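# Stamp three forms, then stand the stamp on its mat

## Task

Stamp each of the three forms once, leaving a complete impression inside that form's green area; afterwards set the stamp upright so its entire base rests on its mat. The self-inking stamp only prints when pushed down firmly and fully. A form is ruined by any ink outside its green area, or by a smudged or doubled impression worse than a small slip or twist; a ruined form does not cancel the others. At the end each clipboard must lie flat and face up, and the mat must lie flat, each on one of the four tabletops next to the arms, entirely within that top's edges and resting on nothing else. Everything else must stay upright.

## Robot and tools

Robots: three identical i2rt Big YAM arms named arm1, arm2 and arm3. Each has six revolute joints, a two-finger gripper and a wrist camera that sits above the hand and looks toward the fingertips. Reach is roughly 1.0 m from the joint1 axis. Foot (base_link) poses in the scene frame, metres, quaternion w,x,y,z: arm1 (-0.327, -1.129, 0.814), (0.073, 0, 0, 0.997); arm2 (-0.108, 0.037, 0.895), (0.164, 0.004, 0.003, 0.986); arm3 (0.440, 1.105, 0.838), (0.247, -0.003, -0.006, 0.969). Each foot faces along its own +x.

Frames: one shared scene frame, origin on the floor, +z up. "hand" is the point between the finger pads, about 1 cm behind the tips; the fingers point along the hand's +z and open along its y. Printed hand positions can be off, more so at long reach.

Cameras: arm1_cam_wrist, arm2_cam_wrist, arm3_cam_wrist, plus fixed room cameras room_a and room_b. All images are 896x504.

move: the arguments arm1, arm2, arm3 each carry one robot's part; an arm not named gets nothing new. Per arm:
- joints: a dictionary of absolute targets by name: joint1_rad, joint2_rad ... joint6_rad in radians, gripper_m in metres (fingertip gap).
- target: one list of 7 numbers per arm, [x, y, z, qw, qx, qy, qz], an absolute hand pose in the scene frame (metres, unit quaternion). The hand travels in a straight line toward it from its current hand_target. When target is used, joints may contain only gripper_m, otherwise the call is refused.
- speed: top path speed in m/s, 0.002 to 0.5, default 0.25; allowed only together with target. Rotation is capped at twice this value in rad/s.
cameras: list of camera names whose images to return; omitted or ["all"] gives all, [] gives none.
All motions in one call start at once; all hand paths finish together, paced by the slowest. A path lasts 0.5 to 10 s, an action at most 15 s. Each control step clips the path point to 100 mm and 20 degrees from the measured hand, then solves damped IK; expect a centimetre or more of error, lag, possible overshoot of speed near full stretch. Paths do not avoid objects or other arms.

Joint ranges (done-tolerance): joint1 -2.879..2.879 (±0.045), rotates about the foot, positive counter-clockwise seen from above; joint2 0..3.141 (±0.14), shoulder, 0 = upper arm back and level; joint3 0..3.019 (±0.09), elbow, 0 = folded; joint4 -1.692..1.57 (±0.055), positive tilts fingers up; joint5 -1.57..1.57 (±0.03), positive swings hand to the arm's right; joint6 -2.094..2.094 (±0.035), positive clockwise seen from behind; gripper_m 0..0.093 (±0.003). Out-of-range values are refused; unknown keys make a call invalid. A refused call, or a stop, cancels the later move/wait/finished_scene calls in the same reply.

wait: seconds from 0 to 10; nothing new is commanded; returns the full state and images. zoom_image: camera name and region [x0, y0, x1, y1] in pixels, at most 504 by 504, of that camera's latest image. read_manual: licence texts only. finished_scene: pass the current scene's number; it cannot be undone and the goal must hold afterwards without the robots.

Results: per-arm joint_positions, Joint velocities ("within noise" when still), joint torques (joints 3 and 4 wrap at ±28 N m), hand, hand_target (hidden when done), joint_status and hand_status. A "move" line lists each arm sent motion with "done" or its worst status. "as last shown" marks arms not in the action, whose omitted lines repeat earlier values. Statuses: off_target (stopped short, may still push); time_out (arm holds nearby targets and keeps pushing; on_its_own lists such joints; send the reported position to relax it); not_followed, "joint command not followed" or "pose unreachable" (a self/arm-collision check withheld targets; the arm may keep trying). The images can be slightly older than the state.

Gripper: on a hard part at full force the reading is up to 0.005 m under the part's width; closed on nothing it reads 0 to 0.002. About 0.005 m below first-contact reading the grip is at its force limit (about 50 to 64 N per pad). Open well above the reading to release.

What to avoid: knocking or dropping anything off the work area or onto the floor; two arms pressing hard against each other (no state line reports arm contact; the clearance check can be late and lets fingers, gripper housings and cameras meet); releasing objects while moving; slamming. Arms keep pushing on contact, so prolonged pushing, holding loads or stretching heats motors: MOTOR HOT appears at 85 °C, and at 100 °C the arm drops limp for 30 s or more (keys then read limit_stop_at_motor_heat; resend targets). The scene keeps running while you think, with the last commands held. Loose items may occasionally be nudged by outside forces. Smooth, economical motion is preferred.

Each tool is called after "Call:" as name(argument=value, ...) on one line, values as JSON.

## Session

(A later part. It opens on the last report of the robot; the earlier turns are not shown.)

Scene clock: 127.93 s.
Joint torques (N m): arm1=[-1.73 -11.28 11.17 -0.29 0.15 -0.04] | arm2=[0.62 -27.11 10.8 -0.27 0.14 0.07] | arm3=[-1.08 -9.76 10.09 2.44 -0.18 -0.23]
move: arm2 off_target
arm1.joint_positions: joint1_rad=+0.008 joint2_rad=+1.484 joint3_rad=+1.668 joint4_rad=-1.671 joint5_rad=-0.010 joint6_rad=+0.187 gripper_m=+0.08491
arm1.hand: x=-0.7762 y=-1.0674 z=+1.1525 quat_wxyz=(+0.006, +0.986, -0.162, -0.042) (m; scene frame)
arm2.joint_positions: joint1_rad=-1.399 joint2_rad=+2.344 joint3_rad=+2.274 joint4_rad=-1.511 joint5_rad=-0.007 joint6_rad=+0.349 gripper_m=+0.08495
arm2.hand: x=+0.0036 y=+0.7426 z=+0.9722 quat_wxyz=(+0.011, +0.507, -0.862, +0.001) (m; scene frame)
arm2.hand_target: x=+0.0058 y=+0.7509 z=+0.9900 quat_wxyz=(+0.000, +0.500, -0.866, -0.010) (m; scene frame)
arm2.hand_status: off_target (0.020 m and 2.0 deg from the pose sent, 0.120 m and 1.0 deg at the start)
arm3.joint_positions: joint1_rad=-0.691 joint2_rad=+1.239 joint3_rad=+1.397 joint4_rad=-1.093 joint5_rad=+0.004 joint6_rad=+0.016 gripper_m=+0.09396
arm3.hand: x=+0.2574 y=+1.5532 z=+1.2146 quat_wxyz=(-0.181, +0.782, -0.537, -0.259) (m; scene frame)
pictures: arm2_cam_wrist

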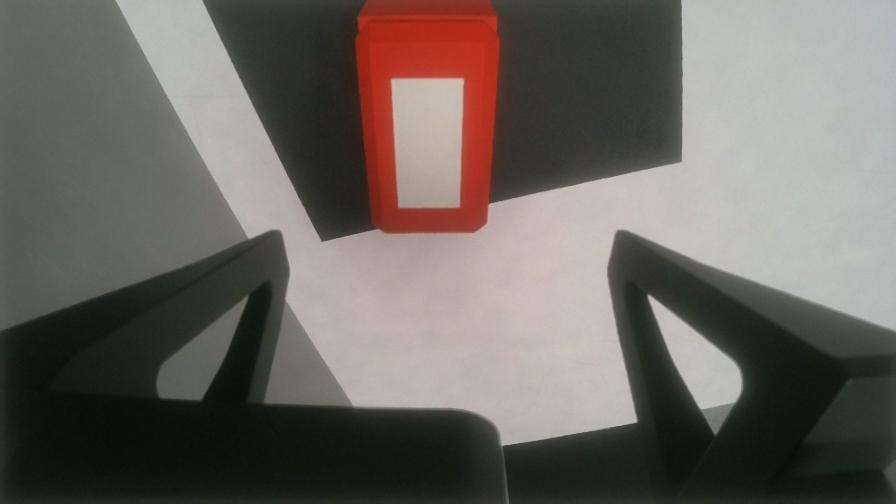

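Call:
move(arm2={"joints":{"joint2_rad":1.8,"joint3_rad":2.2}}, arm3={"joints":{"joint1_rad":-0.45}}, cameras=["arm3_cam_wrist"])

Call:
move(arm2={"joints":{"joint1_rad":0.3}}, cameras=[])

Call:
move(arm3={"joints":{"joint1_rad":1.17}}, cameras=["arm3_cam_wrist"])

Scene clock: 135.03 s.
move: arm2 done; arm3 done
arm2.joint_status: all done
arm3.joint_status: all done
pictures: arm3_cam_wrist

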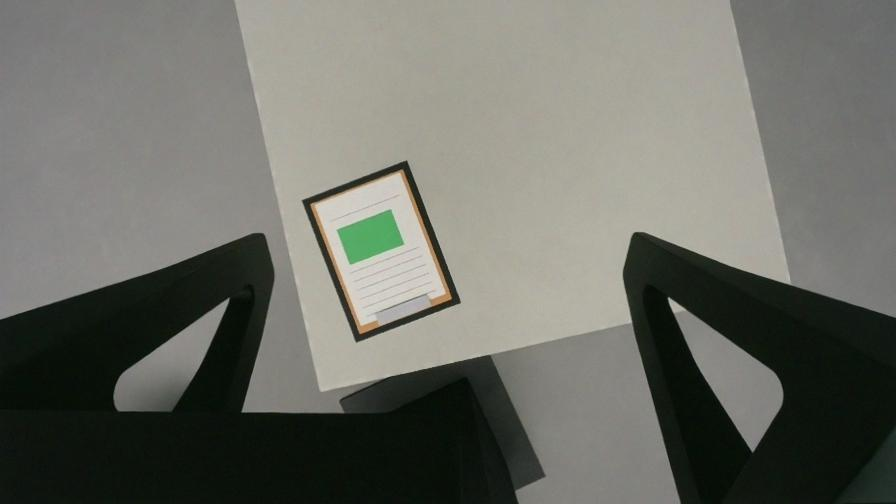

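Scene clock: 137.60 s.
move: arm2 done
arm2.joint_status: all done
pictures: none

Scene clock: 139.83 s.
Joint torques (N m): arm1=[-1.73 -11.22 11.14 -0.31 0.14 -0.04] | arm2=[0.62 -19.43 7.62 0.64 0.05 0.08] | arm3=[-0.79 -9.99 10.07 2.17 -0.06 -0.21]
move: arm3 done
arm1.joint_positions: joint1_rad=+0.008 joint2_rad=+1.484 joint3_rad=+1.668 joint4_rad=-1.671 joint5_rad=-0.010 joint6_rad=+0.187 gripper_m=+0.08491
arm1.hand: x=-0.7762 y=-1.0674 z=+1.1525 quat_wxyz=(+0.006, +0.986, -0.162, -0.042) (m; scene frame)
arm2.joint_positions: joint1_rad=+0.295 joint2_rad=+1.804 joint3_rad=+2.199 joint4_rad=-1.511 joint5_rad=-0.005 joint6_rad=+0.360 gripper_m=+0.08496
arm2.hand: x=-0.7401 y=+0.0607 z=+1.3101 quat_wxyz=(+0.042, +0.954, -0.191, -0.226) (m; scene frame)
arm3.joint_positions: joint1_rad=+1.178 joint2_rad=+1.239 joint3_rad=+1.397 joint4_rad=-1.089 joint5_rad=+0.009 joint6_rad=+0.004 gripper_m=+0.09397
arm3.joint_status: all done
arm3.hand: x=+0.0564 y=+0.7979 z=+1.2058 quat_wxyz=(+0.098, +0.898, +0.314, -0.292) (m; scene frame)
pictures: arm3_cam_wrist

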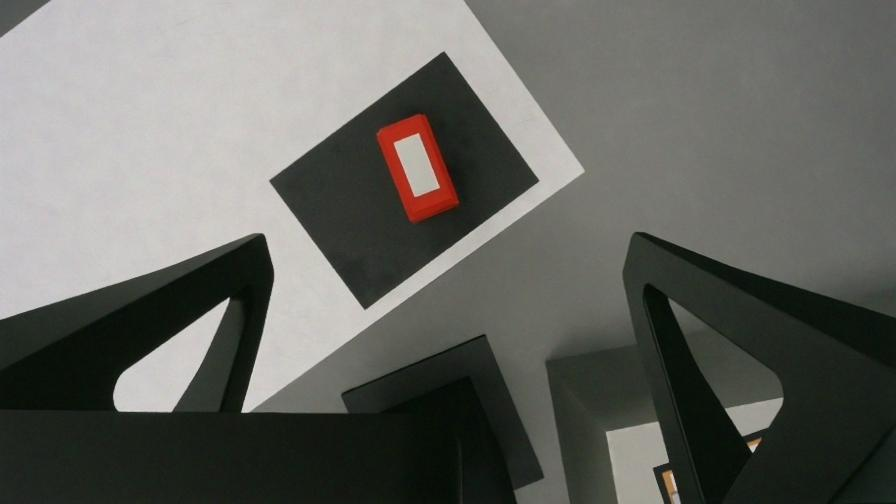

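Call:
move(arm3={"target":[0.02,0.755,1.03,0,-0.870,-0.492,0],"speed":0.2}, cameras=["arm3_cam_wrist"])

Scene clock: 142.90 s.
Joint torques (N m): arm1=[-1.73 -11.22 11.15 -0.29 0.15 -0.04] | arm2=[0.97 -20.6 7.71 0.68 0.06 0.06] | arm3=[0.26 -15.79 13.57 -0.91 0.07 -0.2]
move: arm3 off_target
arm1, arm2: as last shown
arm3.joint_positions: joint1_rad=+1.184 joint2_rad=+1.748 joint3_rad=+1.583 joint4_rad=-1.427 joint5_rad=-0.005 joint6_rad=-0.307 gripper_m=+0.09397
arm3.hand: x=+0.0301 y=+0.7701 z=+1.0146 quat_wxyz=(-0.002, +0.880, +0.476, +0.017) (m; scene frame)
arm3.hand_target: x=+0.0205 y=+0.7563 z=+1.0315 quat_wxyz=(+0.000, +0.873, +0.488, -0.002) (m; scene frame)
arm3.hand_status: off_target (0.024 m and 2.9 deg from the pose sent, 0.185 m and 41.2 deg at the start)
pictures: arm3_cam_wrist

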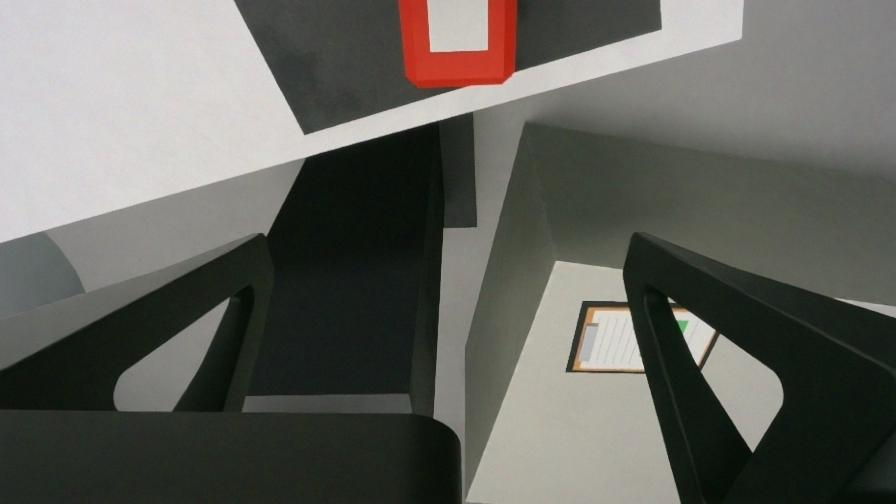

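Call:
move(arm3={"target":[0.004,0.736,0.94,0,-0.870,-0.492,0],"speed":0.15}, cameras=["arm3_cam_wrist"])

Call:
move(arm3={"target":[0.000,0.728,0.885,0,-0.870,-0.492,0],"speed":0.1}, cameras=["arm3_cam_wrist"])

Scene clock: 144.30 s.
move: arm3 off_target
arm3.hand_status: off_target (0.011 m and 1.6 deg from the pose sent, 0.086 m and 2.9 deg at the start)
pictures: arm3_cam_wrist

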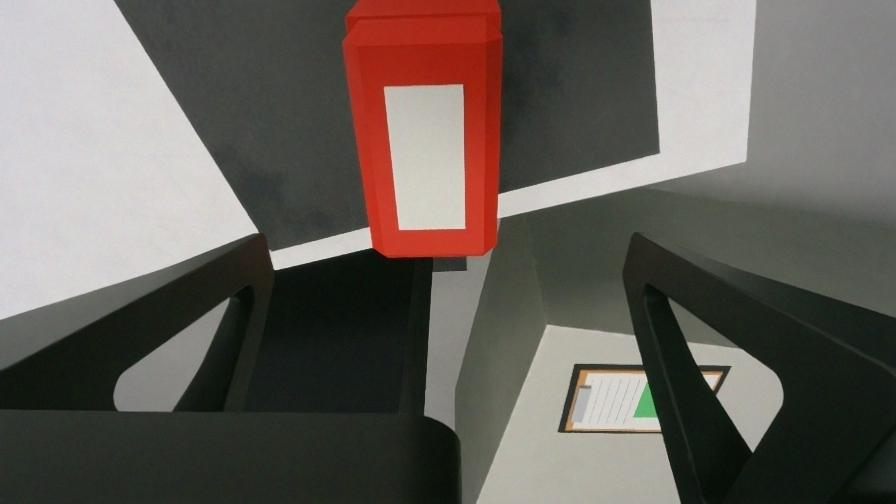

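Scene clock: 145.47 s.
Joint torques (N m): arm1=[-1.79 -11.22 11.17 -0.31 0.15 -0.04] | arm2=[1.38 -19.66 7.57 0.66 0.05 0.03] | arm3=[-0.03 -18.37 7.34 0.66 0.03 -0.16]
move: arm3 off_target
arm1.joint_positions: joint1_rad=+0.008 joint2_rad=+1.484 joint3_rad=+1.668 joint4_rad=-1.671 joint5_rad=-0.010 joint6_rad=+0.189 gripper_m=+0.08491
arm1.hand: x=-0.7762 y=-1.0674 z=+1.1525 quat_wxyz=(+0.006, +0.986, -0.162, -0.042) (m; scene frame)
arm2.joint_positions: joint1_rad=+0.295 joint2_rad=+1.804 joint3_rad=+2.199 joint4_rad=-1.511 joint5_rad=-0.005 joint6_rad=+0.360 gripper_m=+0.08496
arm2.hand: x=-0.7401 y=+0.0607 z=+1.3101 quat_wxyz=(+0.042, +0.954, -0.191, -0.226) (m; scene frame)
arm3.joint_positions: joint1_rad=+1.199 joint2_rad=+1.943 joint3_rad=+1.544 joint4_rad=-1.151 joint5_rad=-0.005 joint6_rad=-0.309 gripper_m=+0.09397
arm3.hand: x=-0.0043 y=+0.7312 z=+0.8953 quat_wxyz=(+0.002, +0.876, +0.483, -0.004) (m; scene frame)
arm3.hand_target: x=-0.0001 y=+0.7280 z=+0.8851 quat_wxyz=(+0.000, +0.870, +0.492, +0.000) (m; scene frame)
arm3.hand_status: off_target (0.012 m and 1.3 deg from the pose sent, 0.066 m and 1.6 deg at the start)
pictures: arm3_cam_wrist

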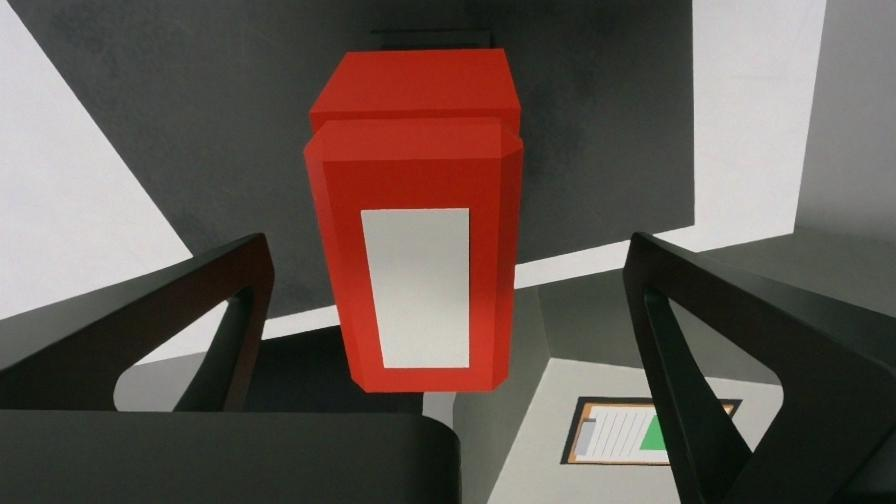

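Call:
move(arm3={"target":[0.005,0.718,0.864,0,-0.870,-0.492,0],"speed":0.08}, cameras=["arm3_cam_wrist"])

Scene clock: 147.17 s.
Joint torques (N m): arm1=[-1.67 -11.28 11.17 -0.29 0.15 -0.04] | arm2=[0.67 -19.9 7.69 0.76 0.05 0.09] | arm3=[-0.26 -17.61 6.98 0.7 0.07 0]
move: arm3 off_target
arm1, arm2: as last shown
arm3.joint_positions: joint1_rad=+1.218 joint2_rad=+1.967 joint3_rad=+1.535 joint4_rad=-1.111 joint5_rad=-0.005 joint6_rad=-0.309 gripper_m=+0.09397
arm3.hand: x=-0.0004 y=+0.7198 z=+0.8790 quat_wxyz=(+0.003, +0.871, +0.491, -0.007) (m; scene frame)
arm3.hand_target: x=+0.0052 y=+0.7186 z=+0.8643 quat_wxyz=(+0.000, +0.871, +0.492, +0.000) (m; scene frame)
arm3.hand_status: off_target (0.016 m and 0.9 deg from the pose sent, 0.035 m and 1.3 deg at the start)
pictures: arm3_cam_wrist

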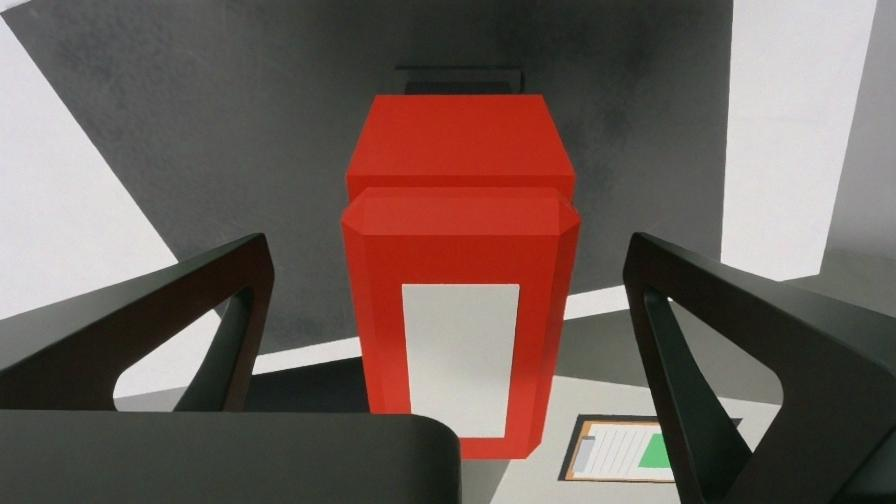

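Call:
move(arm3={"target":[0.011,0.735,0.88,0,-0.870,-0.492,0],"speed":0.1}, cameras=[])

Call:
move(arm3={"target":[0.006,0.726,0.851,0,-0.870,-0.492,0],"speed":0.06}, cameras=["arm3_cam_wrist"])

Scene clock: 148.47 s.
move: arm3 done
arm3.hand_status: done (0.006 m and 0.3 deg from the pose sent, 0.019 m and 0.9 deg at the start)
pictures: none

Scene clock: 149.67 s.
Joint torques (N m): arm1=[-1.73 -11.16 11.17 -0.31 0.15 -0.04] | arm2=[0.91 -19.25 7.76 0.61 0.09 0.04] | arm3=[-0.56 -18.08 7.25 0.66 0.03 -0.1]
move: arm3 off_target
arm1.joint_positions: joint1_rad=+0.008 joint2_rad=+1.484 joint3_rad=+1.668 joint4_rad=-1.671 joint5_rad=-0.010 joint6_rad=+0.189 gripper_m=+0.08491
arm1.hand: x=-0.7762 y=-1.0674 z=+1.1525 quat_wxyz=(+0.006, +0.986, -0.162, -0.042) (m; scene frame)
arm2.joint_positions: joint1_rad=+0.295 joint2_rad=+1.804 joint3_rad=+2.199 joint4_rad=-1.511 joint5_rad=-0.005 joint6_rad=+0.360 gripper_m=+0.08496
arm2.hand: x=-0.7401 y=+0.0607 z=+1.3101 quat_wxyz=(+0.042, +0.954, -0.191, -0.226) (m; scene frame)
arm3.joint_positions: joint1_rad=+1.218 joint2_rad=+1.970 joint3_rad=+1.495 joint4_rad=-1.073 joint5_rad=-0.005 joint6_rad=-0.309 gripper_m=+0.09397
arm3.hand: x=+0.0054 y=+0.7248 z=+0.8634 quat_wxyz=(+0.003, +0.871, +0.491, -0.005) (m; scene frame)
arm3.hand_target: x=+0.0060 y=+0.7260 z=+0.8512 quat_wxyz=(+0.000, +0.870, +0.492, +0.000) (m; scene frame)
arm3.hand_status: off_target (0.012 m and 0.6 deg from the pose sent, 0.029 m and 0.3 deg at the start)
pictures: arm3_cam_wrist

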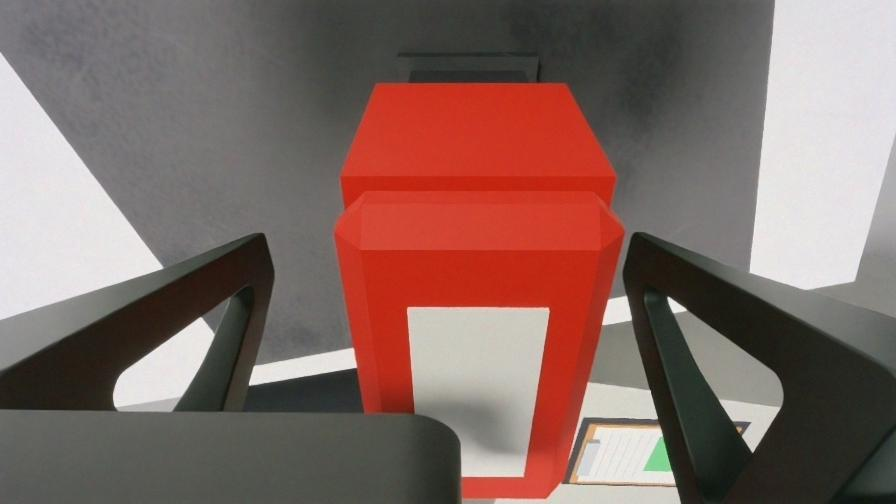

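Call:
move(arm3={"target":[-0.003,0.729,0.852,0,-0.870,-0.492,0],"speed":0.06}, cameras=[])

Call:
move(arm3={"joints":{"gripper_m":0.03}}, cameras=["arm3_cam_wrist"])

Call:
move(arm3={"target":[0.02,0.78,1.07,0,-0.870,-0.492,0],"speed":0.2}, cameras=["arm3_cam_wrist"])

Scene clock: 150.80 s.
move: arm3 off_target
arm3.hand_status: off_target (0.011 m and 0.4 deg from the pose sent, 0.015 m and 0.6 deg at the start)
pictures: none

Scene clock: 151.53 s.
move: arm3 off_target
arm3.joint_status: gripper_m off_target (ended at +0.04597, target +0.03000)
pictures: arm3_cam_wrist

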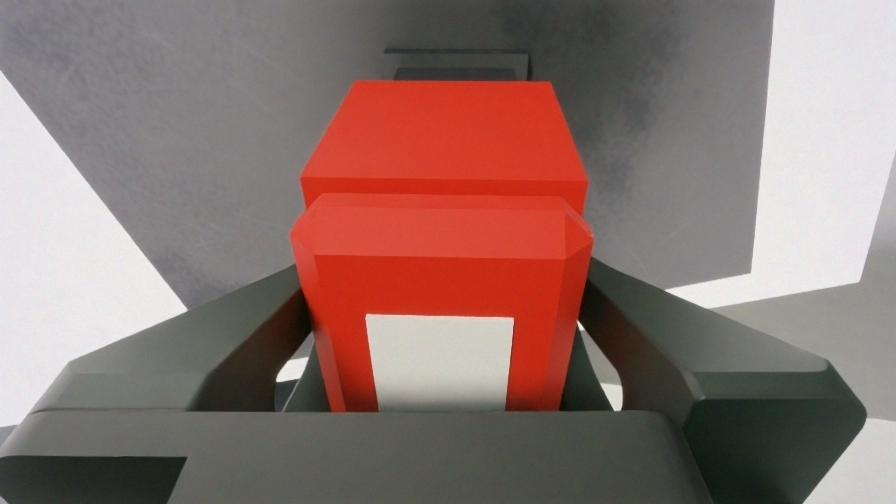

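Scene clock: 153.50 s.
Joint torques (N m): arm1=[-1.73 -11.34 11.17 -0.29 0.14 -0.04] | arm2=[0.5 -20.07 7.57 0.62 0.06 0.04] | arm3=[-1.38 -16.67 13.96 -0.77 0.06 -0.22]
move: arm3 off_target
arm1.joint_positions: joint1_rad=+0.008 joint2_rad=+1.484 joint3_rad=+1.668 joint4_rad=-1.671 joint5_rad=-0.010 joint6_rad=+0.189 gripper_m=+0.08491
arm1.hand: x=-0.7762 y=-1.0674 z=+1.1525 quat_wxyz=(+0.006, +0.986, -0.162, -0.042) (m; scene frame)
arm2.joint_positions: joint1_rad=+0.295 joint2_rad=+1.804 joint3_rad=+2.199 joint4_rad=-1.511 joint5_rad=-0.005 joint6_rad=+0.360 gripper_m=+0.08496
arm2.hand: x=-0.7401 y=+0.0607 z=+1.3101 quat_wxyz=(+0.042, +0.954, -0.191, -0.226) (m; scene frame)
arm3.joint_positions: joint1_rad=+1.168 joint2_rad=+1.710 joint3_rad=+1.610 joint4_rad=-1.511 joint5_rad=+0.003 joint6_rad=-0.352 gripper_m=+0.04594
arm3.hand: x=+0.0358 y=+0.7867 z=+1.0441 quat_wxyz=(-0.007, +0.872, +0.488, +0.026) (m; scene frame)
arm3.hand_target: x=+0.0205 y=+0.7821 z=+1.0699 quat_wxyz=(-0.004, +0.871, +0.492, -0.001) (m; scene frame)
arm3.hand_status: off_target (0.031 m and 3.1 deg from the pose sent, 0.217 m and 0.7 deg at the start)
pictures: arm3_cam_wrist

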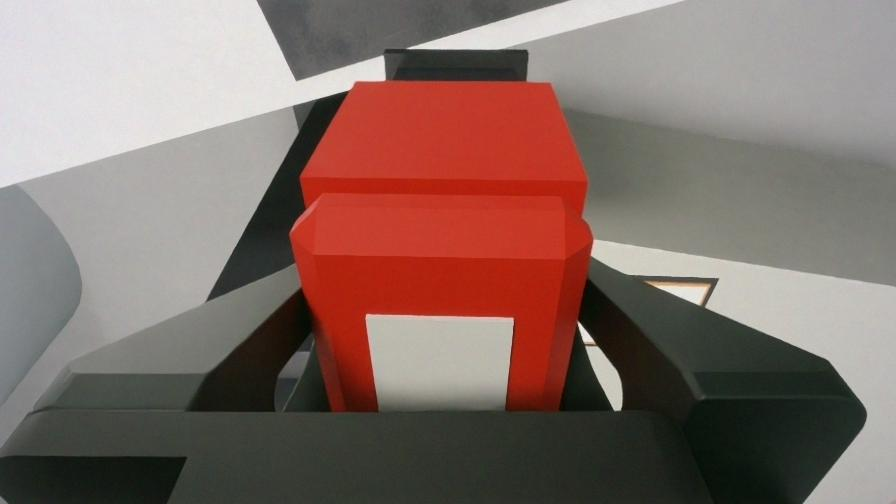

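Call:
move(arm3={"joints":{"joint1_rad":-0.2}}, cameras=[])

Call:
move(arm3={"joints":{"joint6_rad":1.47}}, cameras=["arm3_cam_wrist","room_b"])

Scene clock: 156.47 s.
move: arm3 done
arm3.joint_status: all done
pictures: none

Scene clock: 158.87 s.
Joint torques (N m): arm1=[-1.79 -11.22 11.17 -0.32 0.15 -0.04] | arm2=[0.32 -20.37 7.82 0.55 0.09 0.06] | arm3=[-1.08 -16.15 13.81 -0.65 0.06 0.11]
move: arm3 done
arm1.joint_positions: joint1_rad=+0.008 joint2_rad=+1.484 joint3_rad=+1.668 joint4_rad=-1.671 joint5_rad=-0.010 joint6_rad=+0.189 gripper_m=+0.08491
arm1.hand: x=-0.7762 y=-1.0674 z=+1.1525 quat_wxyz=(+0.006, +0.986, -0.162, -0.042) (m; scene frame)
arm2.joint_positions: joint1_rad=+0.295 joint2_rad=+1.804 joint3_rad=+2.199 joint4_rad=-1.511 joint5_rad=-0.005 joint6_rad=+0.360 gripper_m=+0.08496
arm2.hand: x=-0.7401 y=+0.0607 z=+1.3101 quat_wxyz=(+0.042, +0.954, -0.191, -0.226) (m; scene frame)
arm3.joint_positions: joint1_rad=-0.197 joint2_rad=+1.710 joint3_rad=+1.613 joint4_rad=-1.514 joint5_rad=-0.005 joint6_rad=+1.441 gripper_m=+0.04604
arm3.joint_status: all done
arm3.hand: x=+0.0452 y=+1.4311 z=+1.0514 quat_wxyz=(-0.011, +0.481, -0.877, +0.018) (m; scene frame)
pictures: arm3_cam_wrist, room_b

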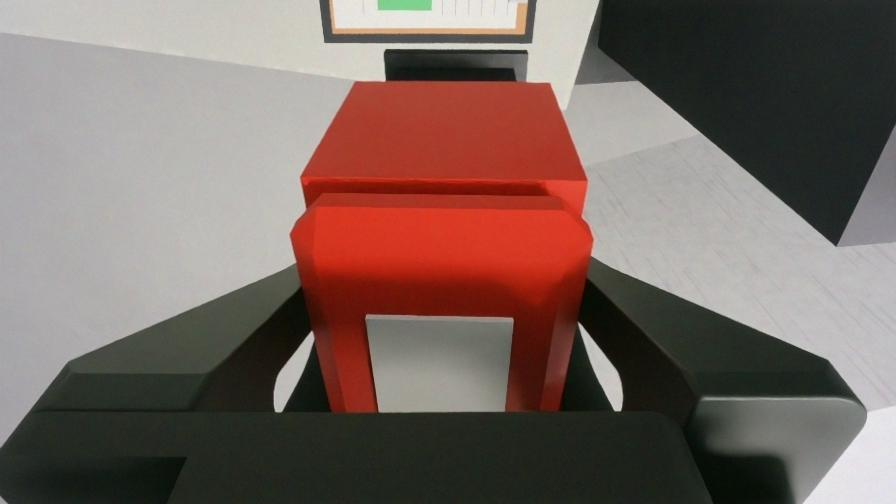

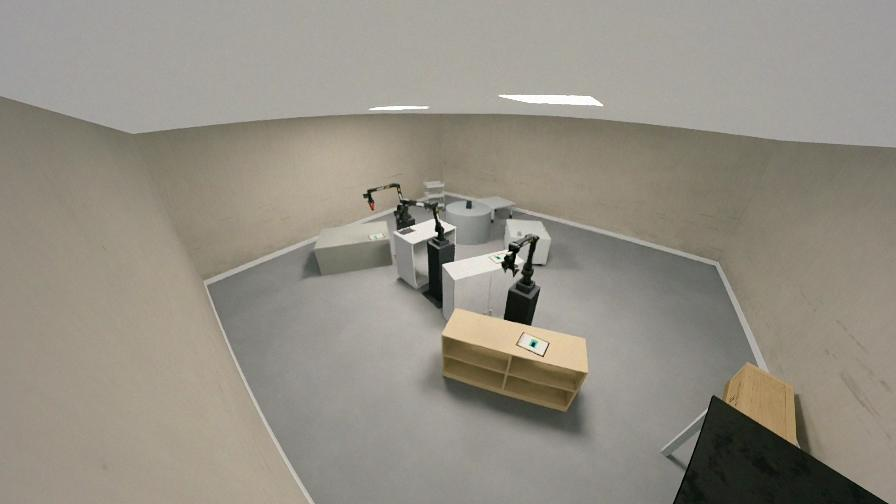

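Call:
move(arm3={"target":[0.005,1.450,0.78,0,-0.481,0.877,0.015],"speed":0.2}, cameras=["arm3_cam_wrist"])

Scene clock: 161.43 s.
Joint torques (N m): arm1=[-1.67 -11.28 11.15 -0.29 0.15 -0.04] | arm2=[0.5 -20.89 7.61 0.75 0.09 0.04] | arm3=[0.21 -18.73 6.31 0.59 0.21 0.1]
move: arm3 done
arm1, arm2: as last shown
arm3.joint_positions: joint1_rad=-0.179 joint2_rad=+2.052 joint3_rad=+1.349 joint4_rad=-0.852 joint5_rad=-0.005 joint6_rad=+1.451 gripper_m=+0.04605
arm3.hand: x=+0.0100 y=+1.4523 z=+0.7798 quat_wxyz=(-0.001, +0.485, -0.875, -0.009) (m; scene frame)
arm3.hand_target: x=+0.0048 y=+1.4501 z=+0.7800 quat_wxyz=(+0.000, +0.481, -0.876, -0.015) (m; scene frame)
arm3.hand_status: done (0.006 m and 0.9 deg from the pose sent, 0.275 m and 4.0 deg at the start)
pictures: arm3_cam_wrist

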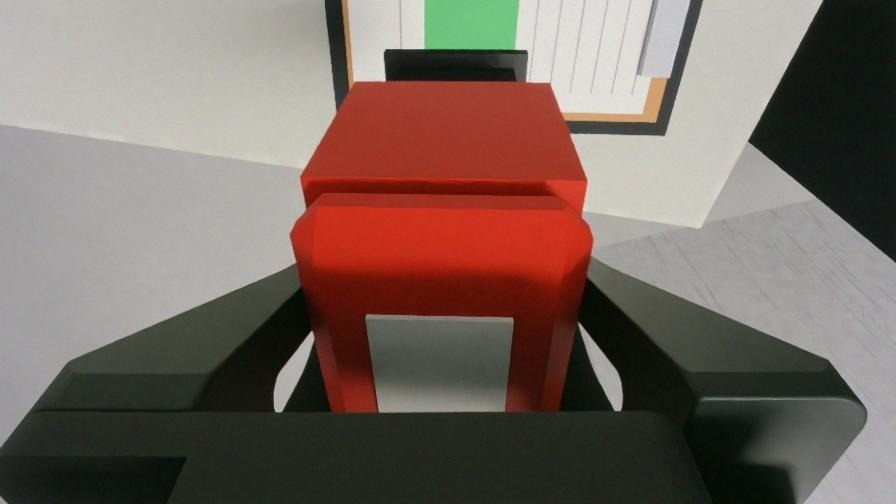

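Call:
move(arm3={"target":[0.036,1.478,0.69,0,-0.454,0.891,0.012],"speed":0.15}, cameras=["arm3_cam_wrist"])

Scene clock: 164.27 s.
Joint torques (N m): arm1=[-1.73 -11.16 11.15 -0.31 0.15 -0.04] | arm2=[0.91 -19.9 7.75 0.68 -0.01 0.06] | arm3=[-1.08 -18.55 5.5 0.49 0.05 -0.01]
move: arm3 done
arm1, arm2: as last shown
arm3.joint_positions: joint1_rad=-0.237 joint2_rad=+2.210 joint3_rad=+1.324 joint4_rad=-0.675 joint5_rad=-0.005 joint6_rad=+1.451 gripper_m=+0.04605
arm3.hand: x=+0.0366 y=+1.4733 z=+0.6907 quat_wxyz=(-0.002, +0.459, -0.888, -0.006) (m; scene frame)
arm3.hand_target: x=+0.0361 y=+1.4778 z=+0.6899 quat_wxyz=(+0.000, +0.454, -0.891, -0.012) (m; scene frame)
arm3.hand_status: done (0.005 m and 1.0 deg from the pose sent, 0.097 m and 4.0 deg at the start)
pictures: arm3_cam_wrist

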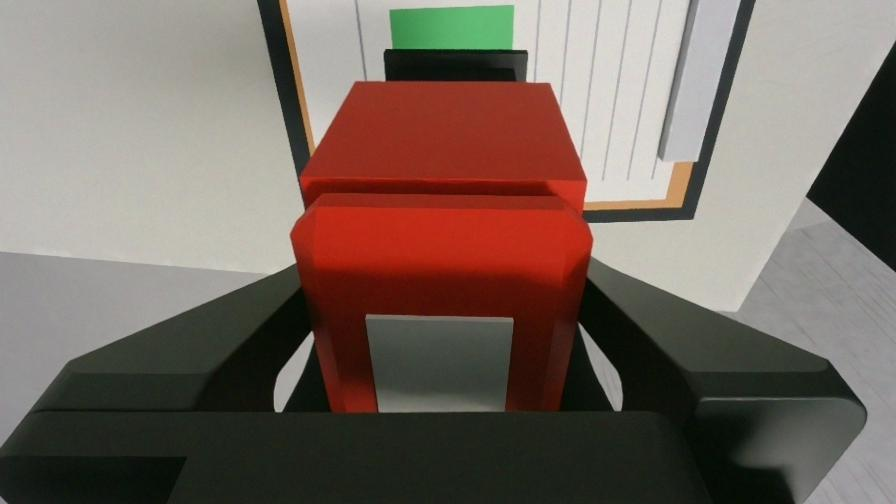

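Call:
move(arm3={"target":[0.034,1.469,0.635,0,-0.466,0.885,0.012],"speed":0.1}, cameras=["arm3_cam_wrist"])

Scene clock: 165.70 s.
Joint torques (N m): arm1=[-1.73 -11.28 11.15 -0.31 0.14 -0.04] | arm2=[0.44 -20.6 7.61 0.66 0.08 0.06] | arm3=[0.03 -18.84 5.18 0.58 0.07 -0.11]
move: arm3 done
arm1, arm2: as last shown
arm3.joint_positions: joint1_rad=-0.237 joint2_rad=+2.317 joint3_rad=+1.324 joint4_rad=-0.573 joint5_rad=-0.005 joint6_rad=+1.451 gripper_m=+0.04605
arm3.hand: x=+0.0427 y=+1.4688 z=+0.6350 quat_wxyz=(-0.003, +0.459, -0.888, -0.004) (m; scene frame)
arm3.hand_target: x=+0.0340 y=+1.4690 z=+0.6351 quat_wxyz=(+0.000, +0.466, -0.885, -0.012) (m; scene frame)
arm3.hand_status: done (0.009 m and 1.3 deg from the pose sent, 0.056 m and 1.1 deg at the start)
pictures: arm3_cam_wrist

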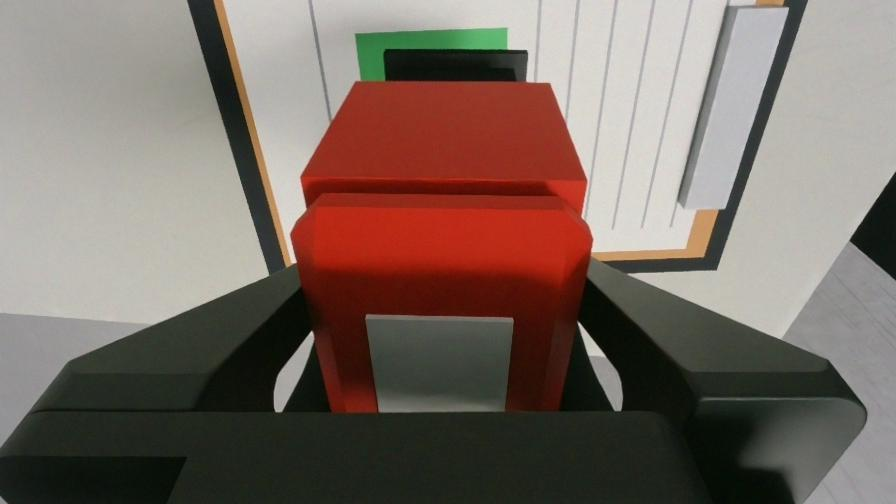

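Call:
move(arm3={"target":[0.02,1.462,0.67,0,-0.477,0.879,0.012],"speed":0.1}, cameras=[])

Call:
move(arm3={"target":[0.022,1.464,0.62,0,-0.470,0.883,0.012],"speed":0.08}, cameras=["arm3_cam_wrist"])

Scene clock: 167.13 s.
move: arm3 off_target
arm3.hand_status: off_target (0.014 m and 1.0 deg from the pose sent, 0.042 m and 2.5 deg at the start)
pictures: none

Scene clock: 168.50 s.
Joint torques (N m): arm1=[-1.73 -11.22 11.14 -0.31 0.15 -0.04] | arm2=[0.56 -20.13 7.51 0.79 0.05 0.07] | arm3=[-0.38 -19.19 6.99 0.46 0.09 0.02]
move: arm3 off_target
arm1.joint_positions: joint1_rad=+0.008 joint2_rad=+1.484 joint3_rad=+1.668 joint4_rad=-1.671 joint5_rad=-0.010 joint6_rad=+0.189 gripper_m=+0.08491
arm1.hand: x=-0.7762 y=-1.0674 z=+1.1525 quat_wxyz=(+0.006, +0.986, -0.162, -0.042) (m; scene frame)
arm2.joint_positions: joint1_rad=+0.295 joint2_rad=+1.804 joint3_rad=+2.199 joint4_rad=-1.511 joint5_rad=-0.005 joint6_rad=+0.360 gripper_m=+0.08496
arm2.hand: x=-0.7401 y=+0.0607 z=+1.3101 quat_wxyz=(+0.042, +0.954, -0.191, -0.226) (m; scene frame)
arm3.joint_positions: joint1_rad=-0.209 joint2_rad=+2.356 joint3_rad=+1.324 joint4_rad=-0.560 joint5_rad=-0.005 joint6_rad=+1.451 gripper_m=+0.04605
arm3.hand: x=+0.0406 y=+1.4506 z=+0.6147 quat_wxyz=(-0.008, +0.472, -0.882, +0.009) (m; scene frame)
arm3.hand_target: x=+0.0222 y=+1.4637 z=+0.6207 quat_wxyz=(+0.000, +0.470, -0.883, -0.012) (m; scene frame)
arm3.hand_status: off_target (0.024 m and 2.6 deg from the pose sent, 0.040 m and 0.8 deg at the start)
pictures: arm3_cam_wrist

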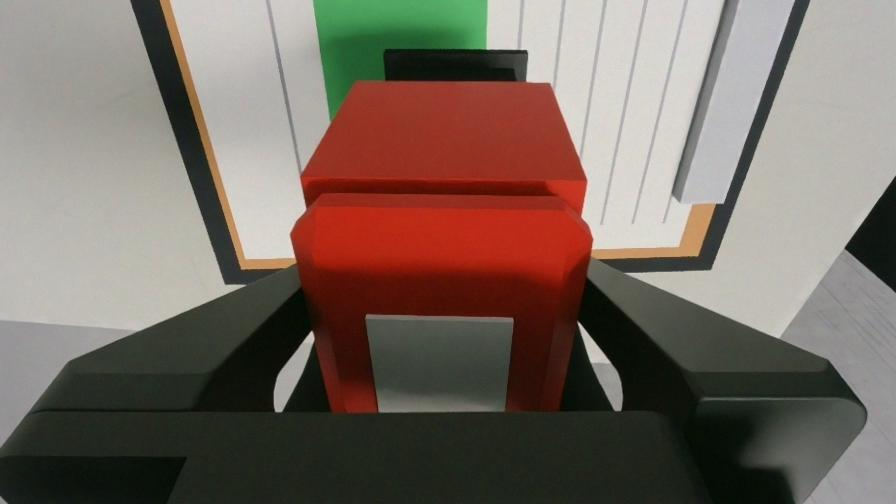

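Call:
move(arm3={"target":[0.012,1.477,0.63,0.008,-0.476,0.879,0.02],"speed":0.08}, cameras=["arm3_cam_wrist"])

Scene clock: 169.73 s.
Joint torques (N m): arm1=[-1.79 -11.22 11.15 -0.31 0.15 -0.04] | arm2=[0.97 -20.78 7.75 0.81 0.1 0.06] | arm3=[-0.56 -19.49 7.69 -0.73 0.26 -0.12]
move: arm3 off_target
arm1, arm2: as last shown
arm3.joint_positions: joint1_rad=-0.209 joint2_rad=+2.356 joint3_rad=+1.364 joint4_rad=-0.571 joint5_rad=+0.012 joint6_rad=+1.451 gripper_m=+0.04605
arm3.hand: x=+0.0271 y=+1.4658 z=+0.6228 quat_wxyz=(-0.010, +0.472, -0.882, -0.008) (m; scene frame)
arm3.hand_target: x=+0.0125 y=+1.4766 z=+0.6304 quat_wxyz=(-0.008, +0.476, -0.879, -0.020) (m; scene frame)
arm3.hand_status: off_target (0.020 m and 1.5 deg from the pose sent, 0.042 m and 3.4 deg at the start)
pictures: arm3_cam_wrist

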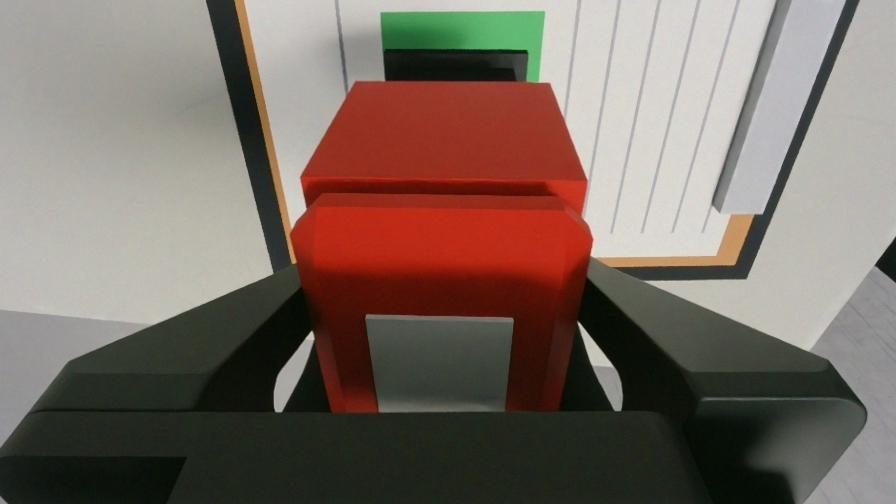

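Call:
move(arm3={"target":[0.017,1.471,0.605,0.010,-0.474,0.880,0.02],"speed":0.06}, cameras=["arm3_cam_wrist"])

Scene clock: 171.13 s.
Joint torques (N m): arm1=[-1.67 -11.22 11.15 -0.31 0.14 -0.04] | arm2=[0.79 -20.25 7.64 0.51 0.11 0.07] | arm3=[-0.32 -18.9 6.63 0.44 0.27 -0.04]
move: arm3 off_target
arm1, arm2: as last shown
arm3.joint_positions: joint1_rad=-0.209 joint2_rad=+2.394 joint3_rad=+1.364 joint4_rad=-0.546 joint5_rad=+0.015 joint6_rad=+1.451 gripper_m=+0.04605
arm3.hand: x=+0.0332 y=+1.4617 z=+0.6033 quat_wxyz=(-0.014, +0.472, -0.882, -0.002) (m; scene frame)
arm3.hand_target: x=+0.0171 y=+1.4708 z=+0.6057 quat_wxyz=(-0.010, +0.474, -0.880, -0.020) (m; scene frame)
arm3.hand_status: off_target (0.019 m and 2.1 deg from the pose sent, 0.021 m and 1.4 deg at the start)
pictures: arm3_cam_wrist

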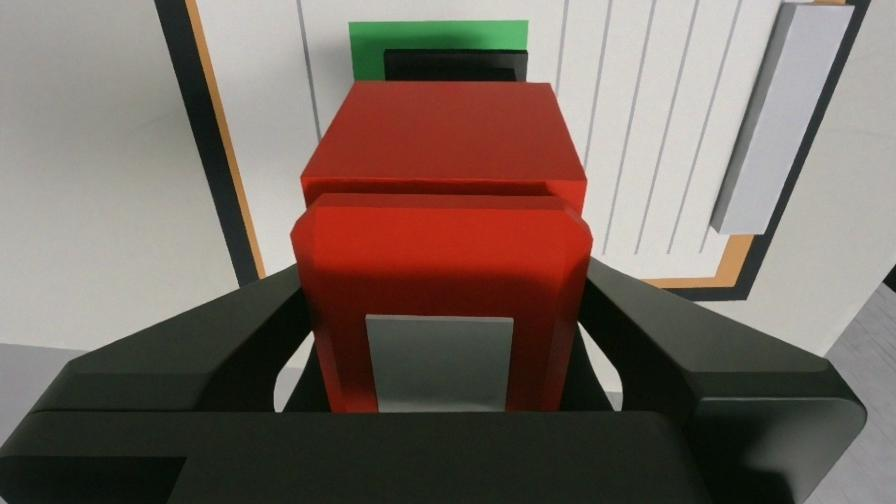

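Call:
move(arm3={"target":[0.008,1.478,0.602,0.012,-0.474,0.880,0.03],"speed":0.06}, cameras=["arm3_cam_wrist"])

Scene clock: 172.23 s.
Joint torques (N m): arm1=[-1.73 -11.22 11.18 -0.29 0.14 -0.04] | arm2=[0.38 -20.13 7.66 0.72 0.14 0.07] | arm3=[0.09 -18.67 7.54 0.5 0.3 -0.02]
move: arm3 off_target
arm1, arm2: as last shown
arm3.joint_positions: joint1_rad=-0.207 joint2_rad=+2.403 joint3_rad=+1.382 joint4_rad=-0.540 joint5_rad=+0.026 joint6_rad=+1.451 gripper_m=+0.04605
arm3.hand: x=+0.0272 y=+1.4678 z=+0.6020 quat_wxyz=(-0.016, +0.473, -0.881, -0.011) (m; scene frame)
arm3.hand_target: x=+0.0083 y=+1.4773 z=+0.6025 quat_wxyz=(-0.012, +0.474, -0.880, -0.030) (m; scene frame)
arm3.hand_status: off_target (0.022 m and 2.2 deg from the pose sent, 0.030 m and 3.2 deg at the start)
pictures: arm3_cam_wrist

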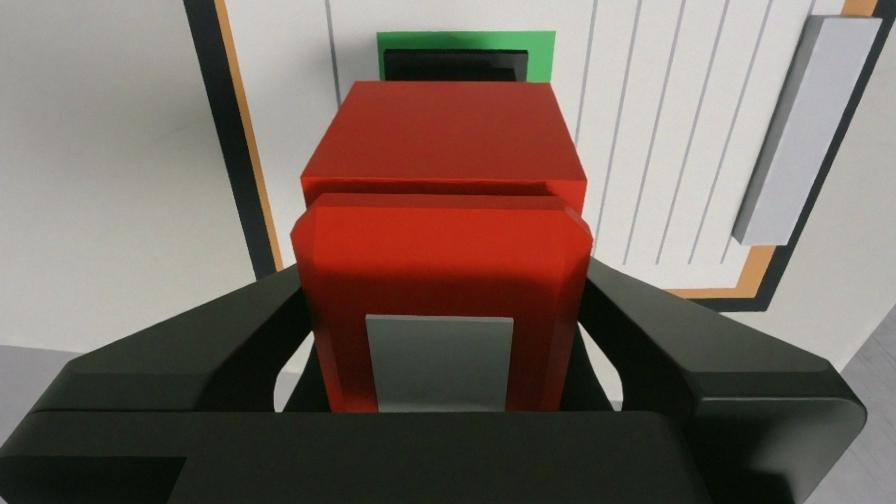

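Call:
move(arm3={"target":[0.010,1.474,0.585,0.012,-0.474,0.880,0.03],"speed":0.06}, cameras=["arm3_cam_wrist"])

Scene clock: 173.33 s.
Joint torques (N m): arm1=[-1.79 -11.28 11.15 -0.31 0.15 -0.04] | arm2=[1.03 -20.31 7.58 0.66 0.04 0.05] | arm3=[0.03 -19.02 7.17 0.5 0.28 0.01]
move: arm3 off_target
arm1.joint_positions: joint1_rad=+0.008 joint2_rad=+1.484 joint3_rad=+1.668 joint4_rad=-1.671 joint5_rad=-0.011 joint6_rad=+0.189 gripper_m=+0.08491
arm1.hand: x=-0.7762 y=-1.0677 z=+1.1525 quat_wxyz=(+0.007, +0.986, -0.162, -0.042) (m; scene frame)
arm2: as last shown
arm3.joint_positions: joint1_rad=-0.203 joint2_rad=+2.440 joint3_rad=+1.382 joint4_rad=-0.511 joint5_rad=+0.027 joint6_rad=+1.451 gripper_m=+0.04605
arm3.hand: x=+0.0315 y=+1.4624 z=+0.5826 quat_wxyz=(-0.019, +0.474, -0.880, -0.008) (m; scene frame)
arm3.hand_target: x=+0.0108 y=+1.4734 z=+0.5858 quat_wxyz=(-0.012, +0.474, -0.880, -0.030) (m; scene frame)
arm3.hand_status: off_target (0.025 m and 2.6 deg from the pose sent, 0.025 m and 2.2 deg at the start)
pictures: arm3_cam_wrist

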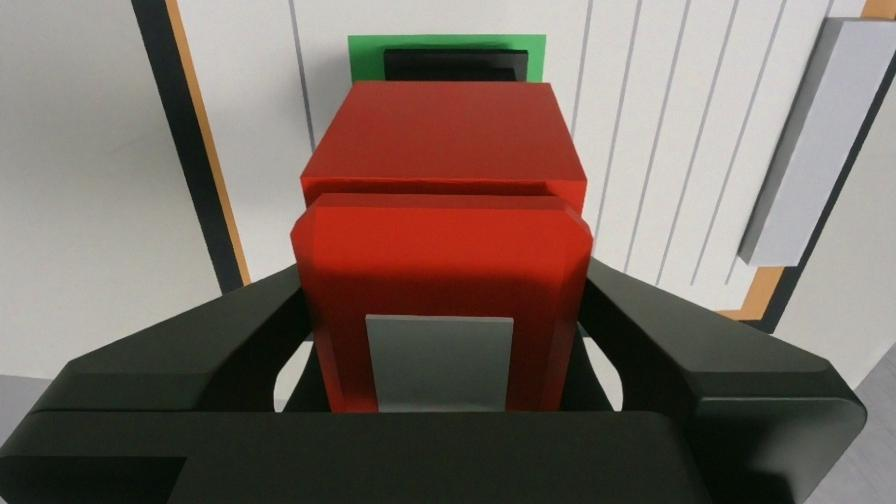

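Call:
move(arm3={"target":[0.014,1.471,0.545,0.012,-0.474,0.880,0.03],"speed":0.06}, cameras=["arm3_cam_wrist"])

Scene clock: 174.70 s.
Joint torques (N m): arm1=[-1.79 -11.22 11.15 -0.31 0.15 -0.04] | arm2=[0.73 -20.19 7.62 0.58 0.06 0.04] | arm3=[0.09 -15.91 7.31 1.58 0.21 0.04]
move: arm3 off_target
arm1, arm2: as last shown
arm3.joint_positions: joint1_rad=-0.203 joint2_rad=+2.481 joint3_rad=+1.400 joint4_rad=-0.473 joint5_rad=+0.027 joint6_rad=+1.451 gripper_m=+0.04605
arm3.hand: x=+0.0288 y=+1.4650 z=+0.5645 quat_wxyz=(-0.016, +0.474, -0.880, -0.015) (m; scene frame)
arm3.hand_target: x=+0.0150 y=+1.4699 z=+0.5463 quat_wxyz=(-0.012, +0.474, -0.880, -0.030) (m; scene frame)
arm3.hand_status: off_target (0.025 m and 1.8 deg from the pose sent, 0.042 m and 2.6 deg at the start)
pictures: arm3_cam_wrist

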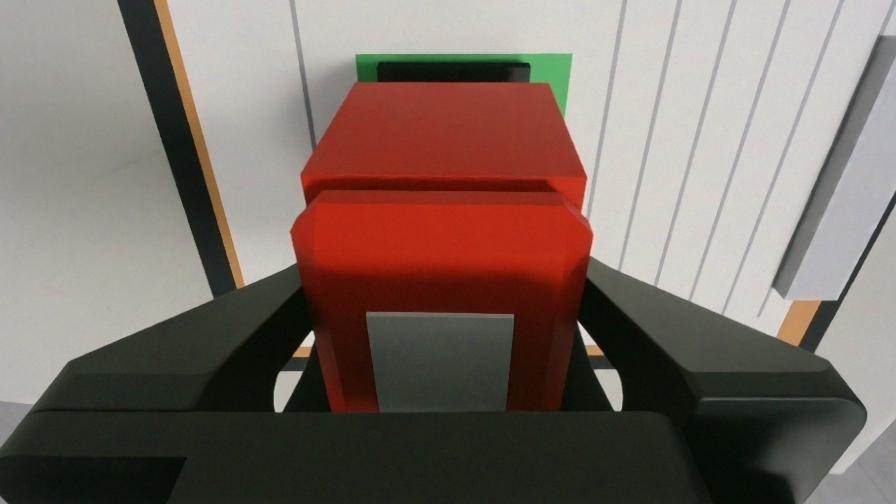

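Call:
move(arm3={"target":[0.021,1.465,0.505,0.012,-0.474,0.880,0.03],"speed":0.06}, cameras=["arm3_cam_wrist"])

Call:
move(arm3={"target":[0.027,1.460,0.465,0.012,-0.474,0.880,0.03],"speed":0.06}, cameras=["arm3_cam_wrist"])

Scene clock: 176.03 s.
move: arm3 off_target
arm3.hand_status: off_target (0.043 m and 1.2 deg from the pose sent, 0.060 m and 1.8 deg at the start)
pictures: arm3_cam_wrist

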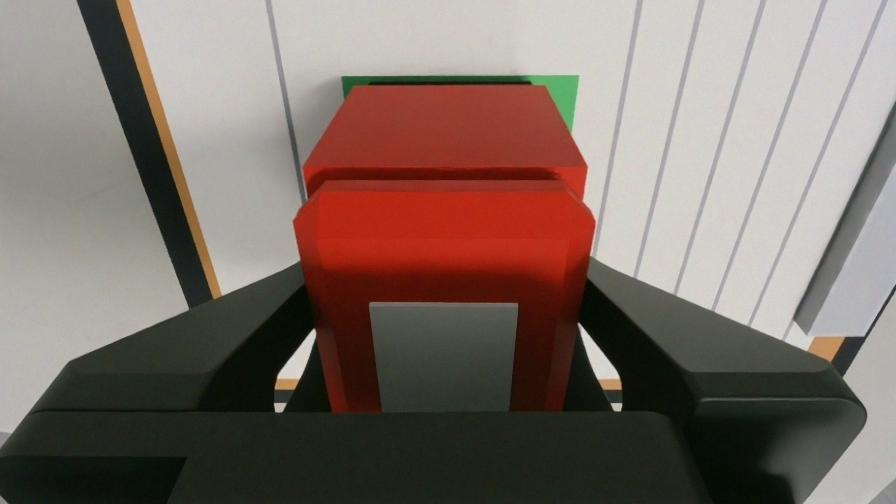

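Scene clock: 177.27 s.
Joint torques (N m): arm1=[-1.73 -11.22 11.14 -0.28 0.14 -0.04] | arm2=[0.79 -20.13 7.68 0.57 0.06 0.08] | arm3=[-0.03 -8.88 7.56 5.11 0.25 0.03]
move: arm3 off_target
arm1.joint_positions: joint1_rad=+0.008 joint2_rad=+1.484 joint3_rad=+1.668 joint4_rad=-1.671 joint5_rad=-0.011 joint6_rad=+0.189 gripper_m=+0.08491
arm1.hand: x=-0.7762 y=-1.0677 z=+1.1525 quat_wxyz=(+0.007, +0.986, -0.162, -0.042) (m; scene frame)
arm2.joint_positions: joint1_rad=+0.295 joint2_rad=+1.804 joint3_rad=+2.199 joint4_rad=-1.511 joint5_rad=-0.005 joint6_rad=+0.360 gripper_m=+0.08496
arm2.hand: x=-0.7401 y=+0.0607 z=+1.3101 quat_wxyz=(+0.042, +0.954, -0.191, -0.226) (m; scene frame)
arm3.joint_positions: joint1_rad=-0.203 joint2_rad=+2.521 joint3_rad=+1.405 joint4_rad=-0.425 joint5_rad=+0.027 joint6_rad=+1.451 gripper_m=+0.04604
arm3.hand: x=+0.0304 y=+1.4640 z=+0.5450 quat_wxyz=(-0.013, +0.474, -0.880, -0.021) (m; scene frame)
arm3.hand_target: x=+0.0357 y=+1.4530 z=+0.4765 quat_wxyz=(-0.013, +0.474, -0.880, -0.028) (m; scene frame)
arm3.hand_status: off_target (0.080 m and 1.0 deg from the pose sent, 0.082 m and 1.2 deg at the start)
pictures: arm3_cam_wrist

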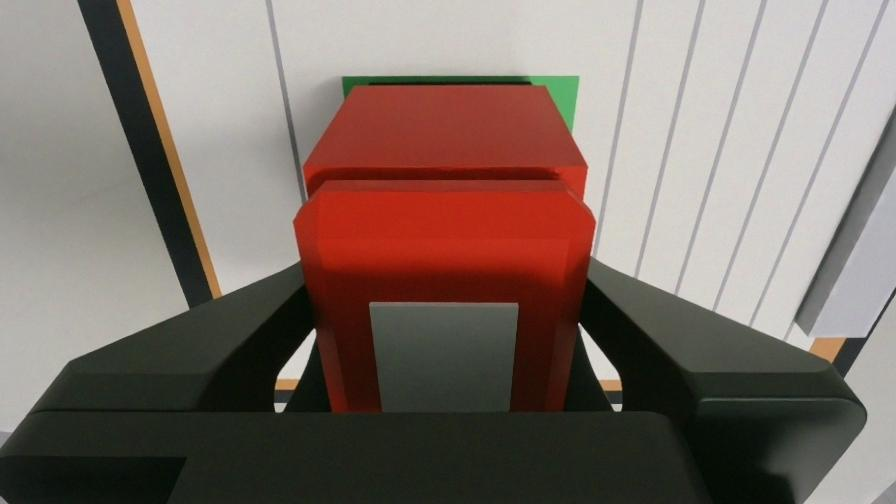

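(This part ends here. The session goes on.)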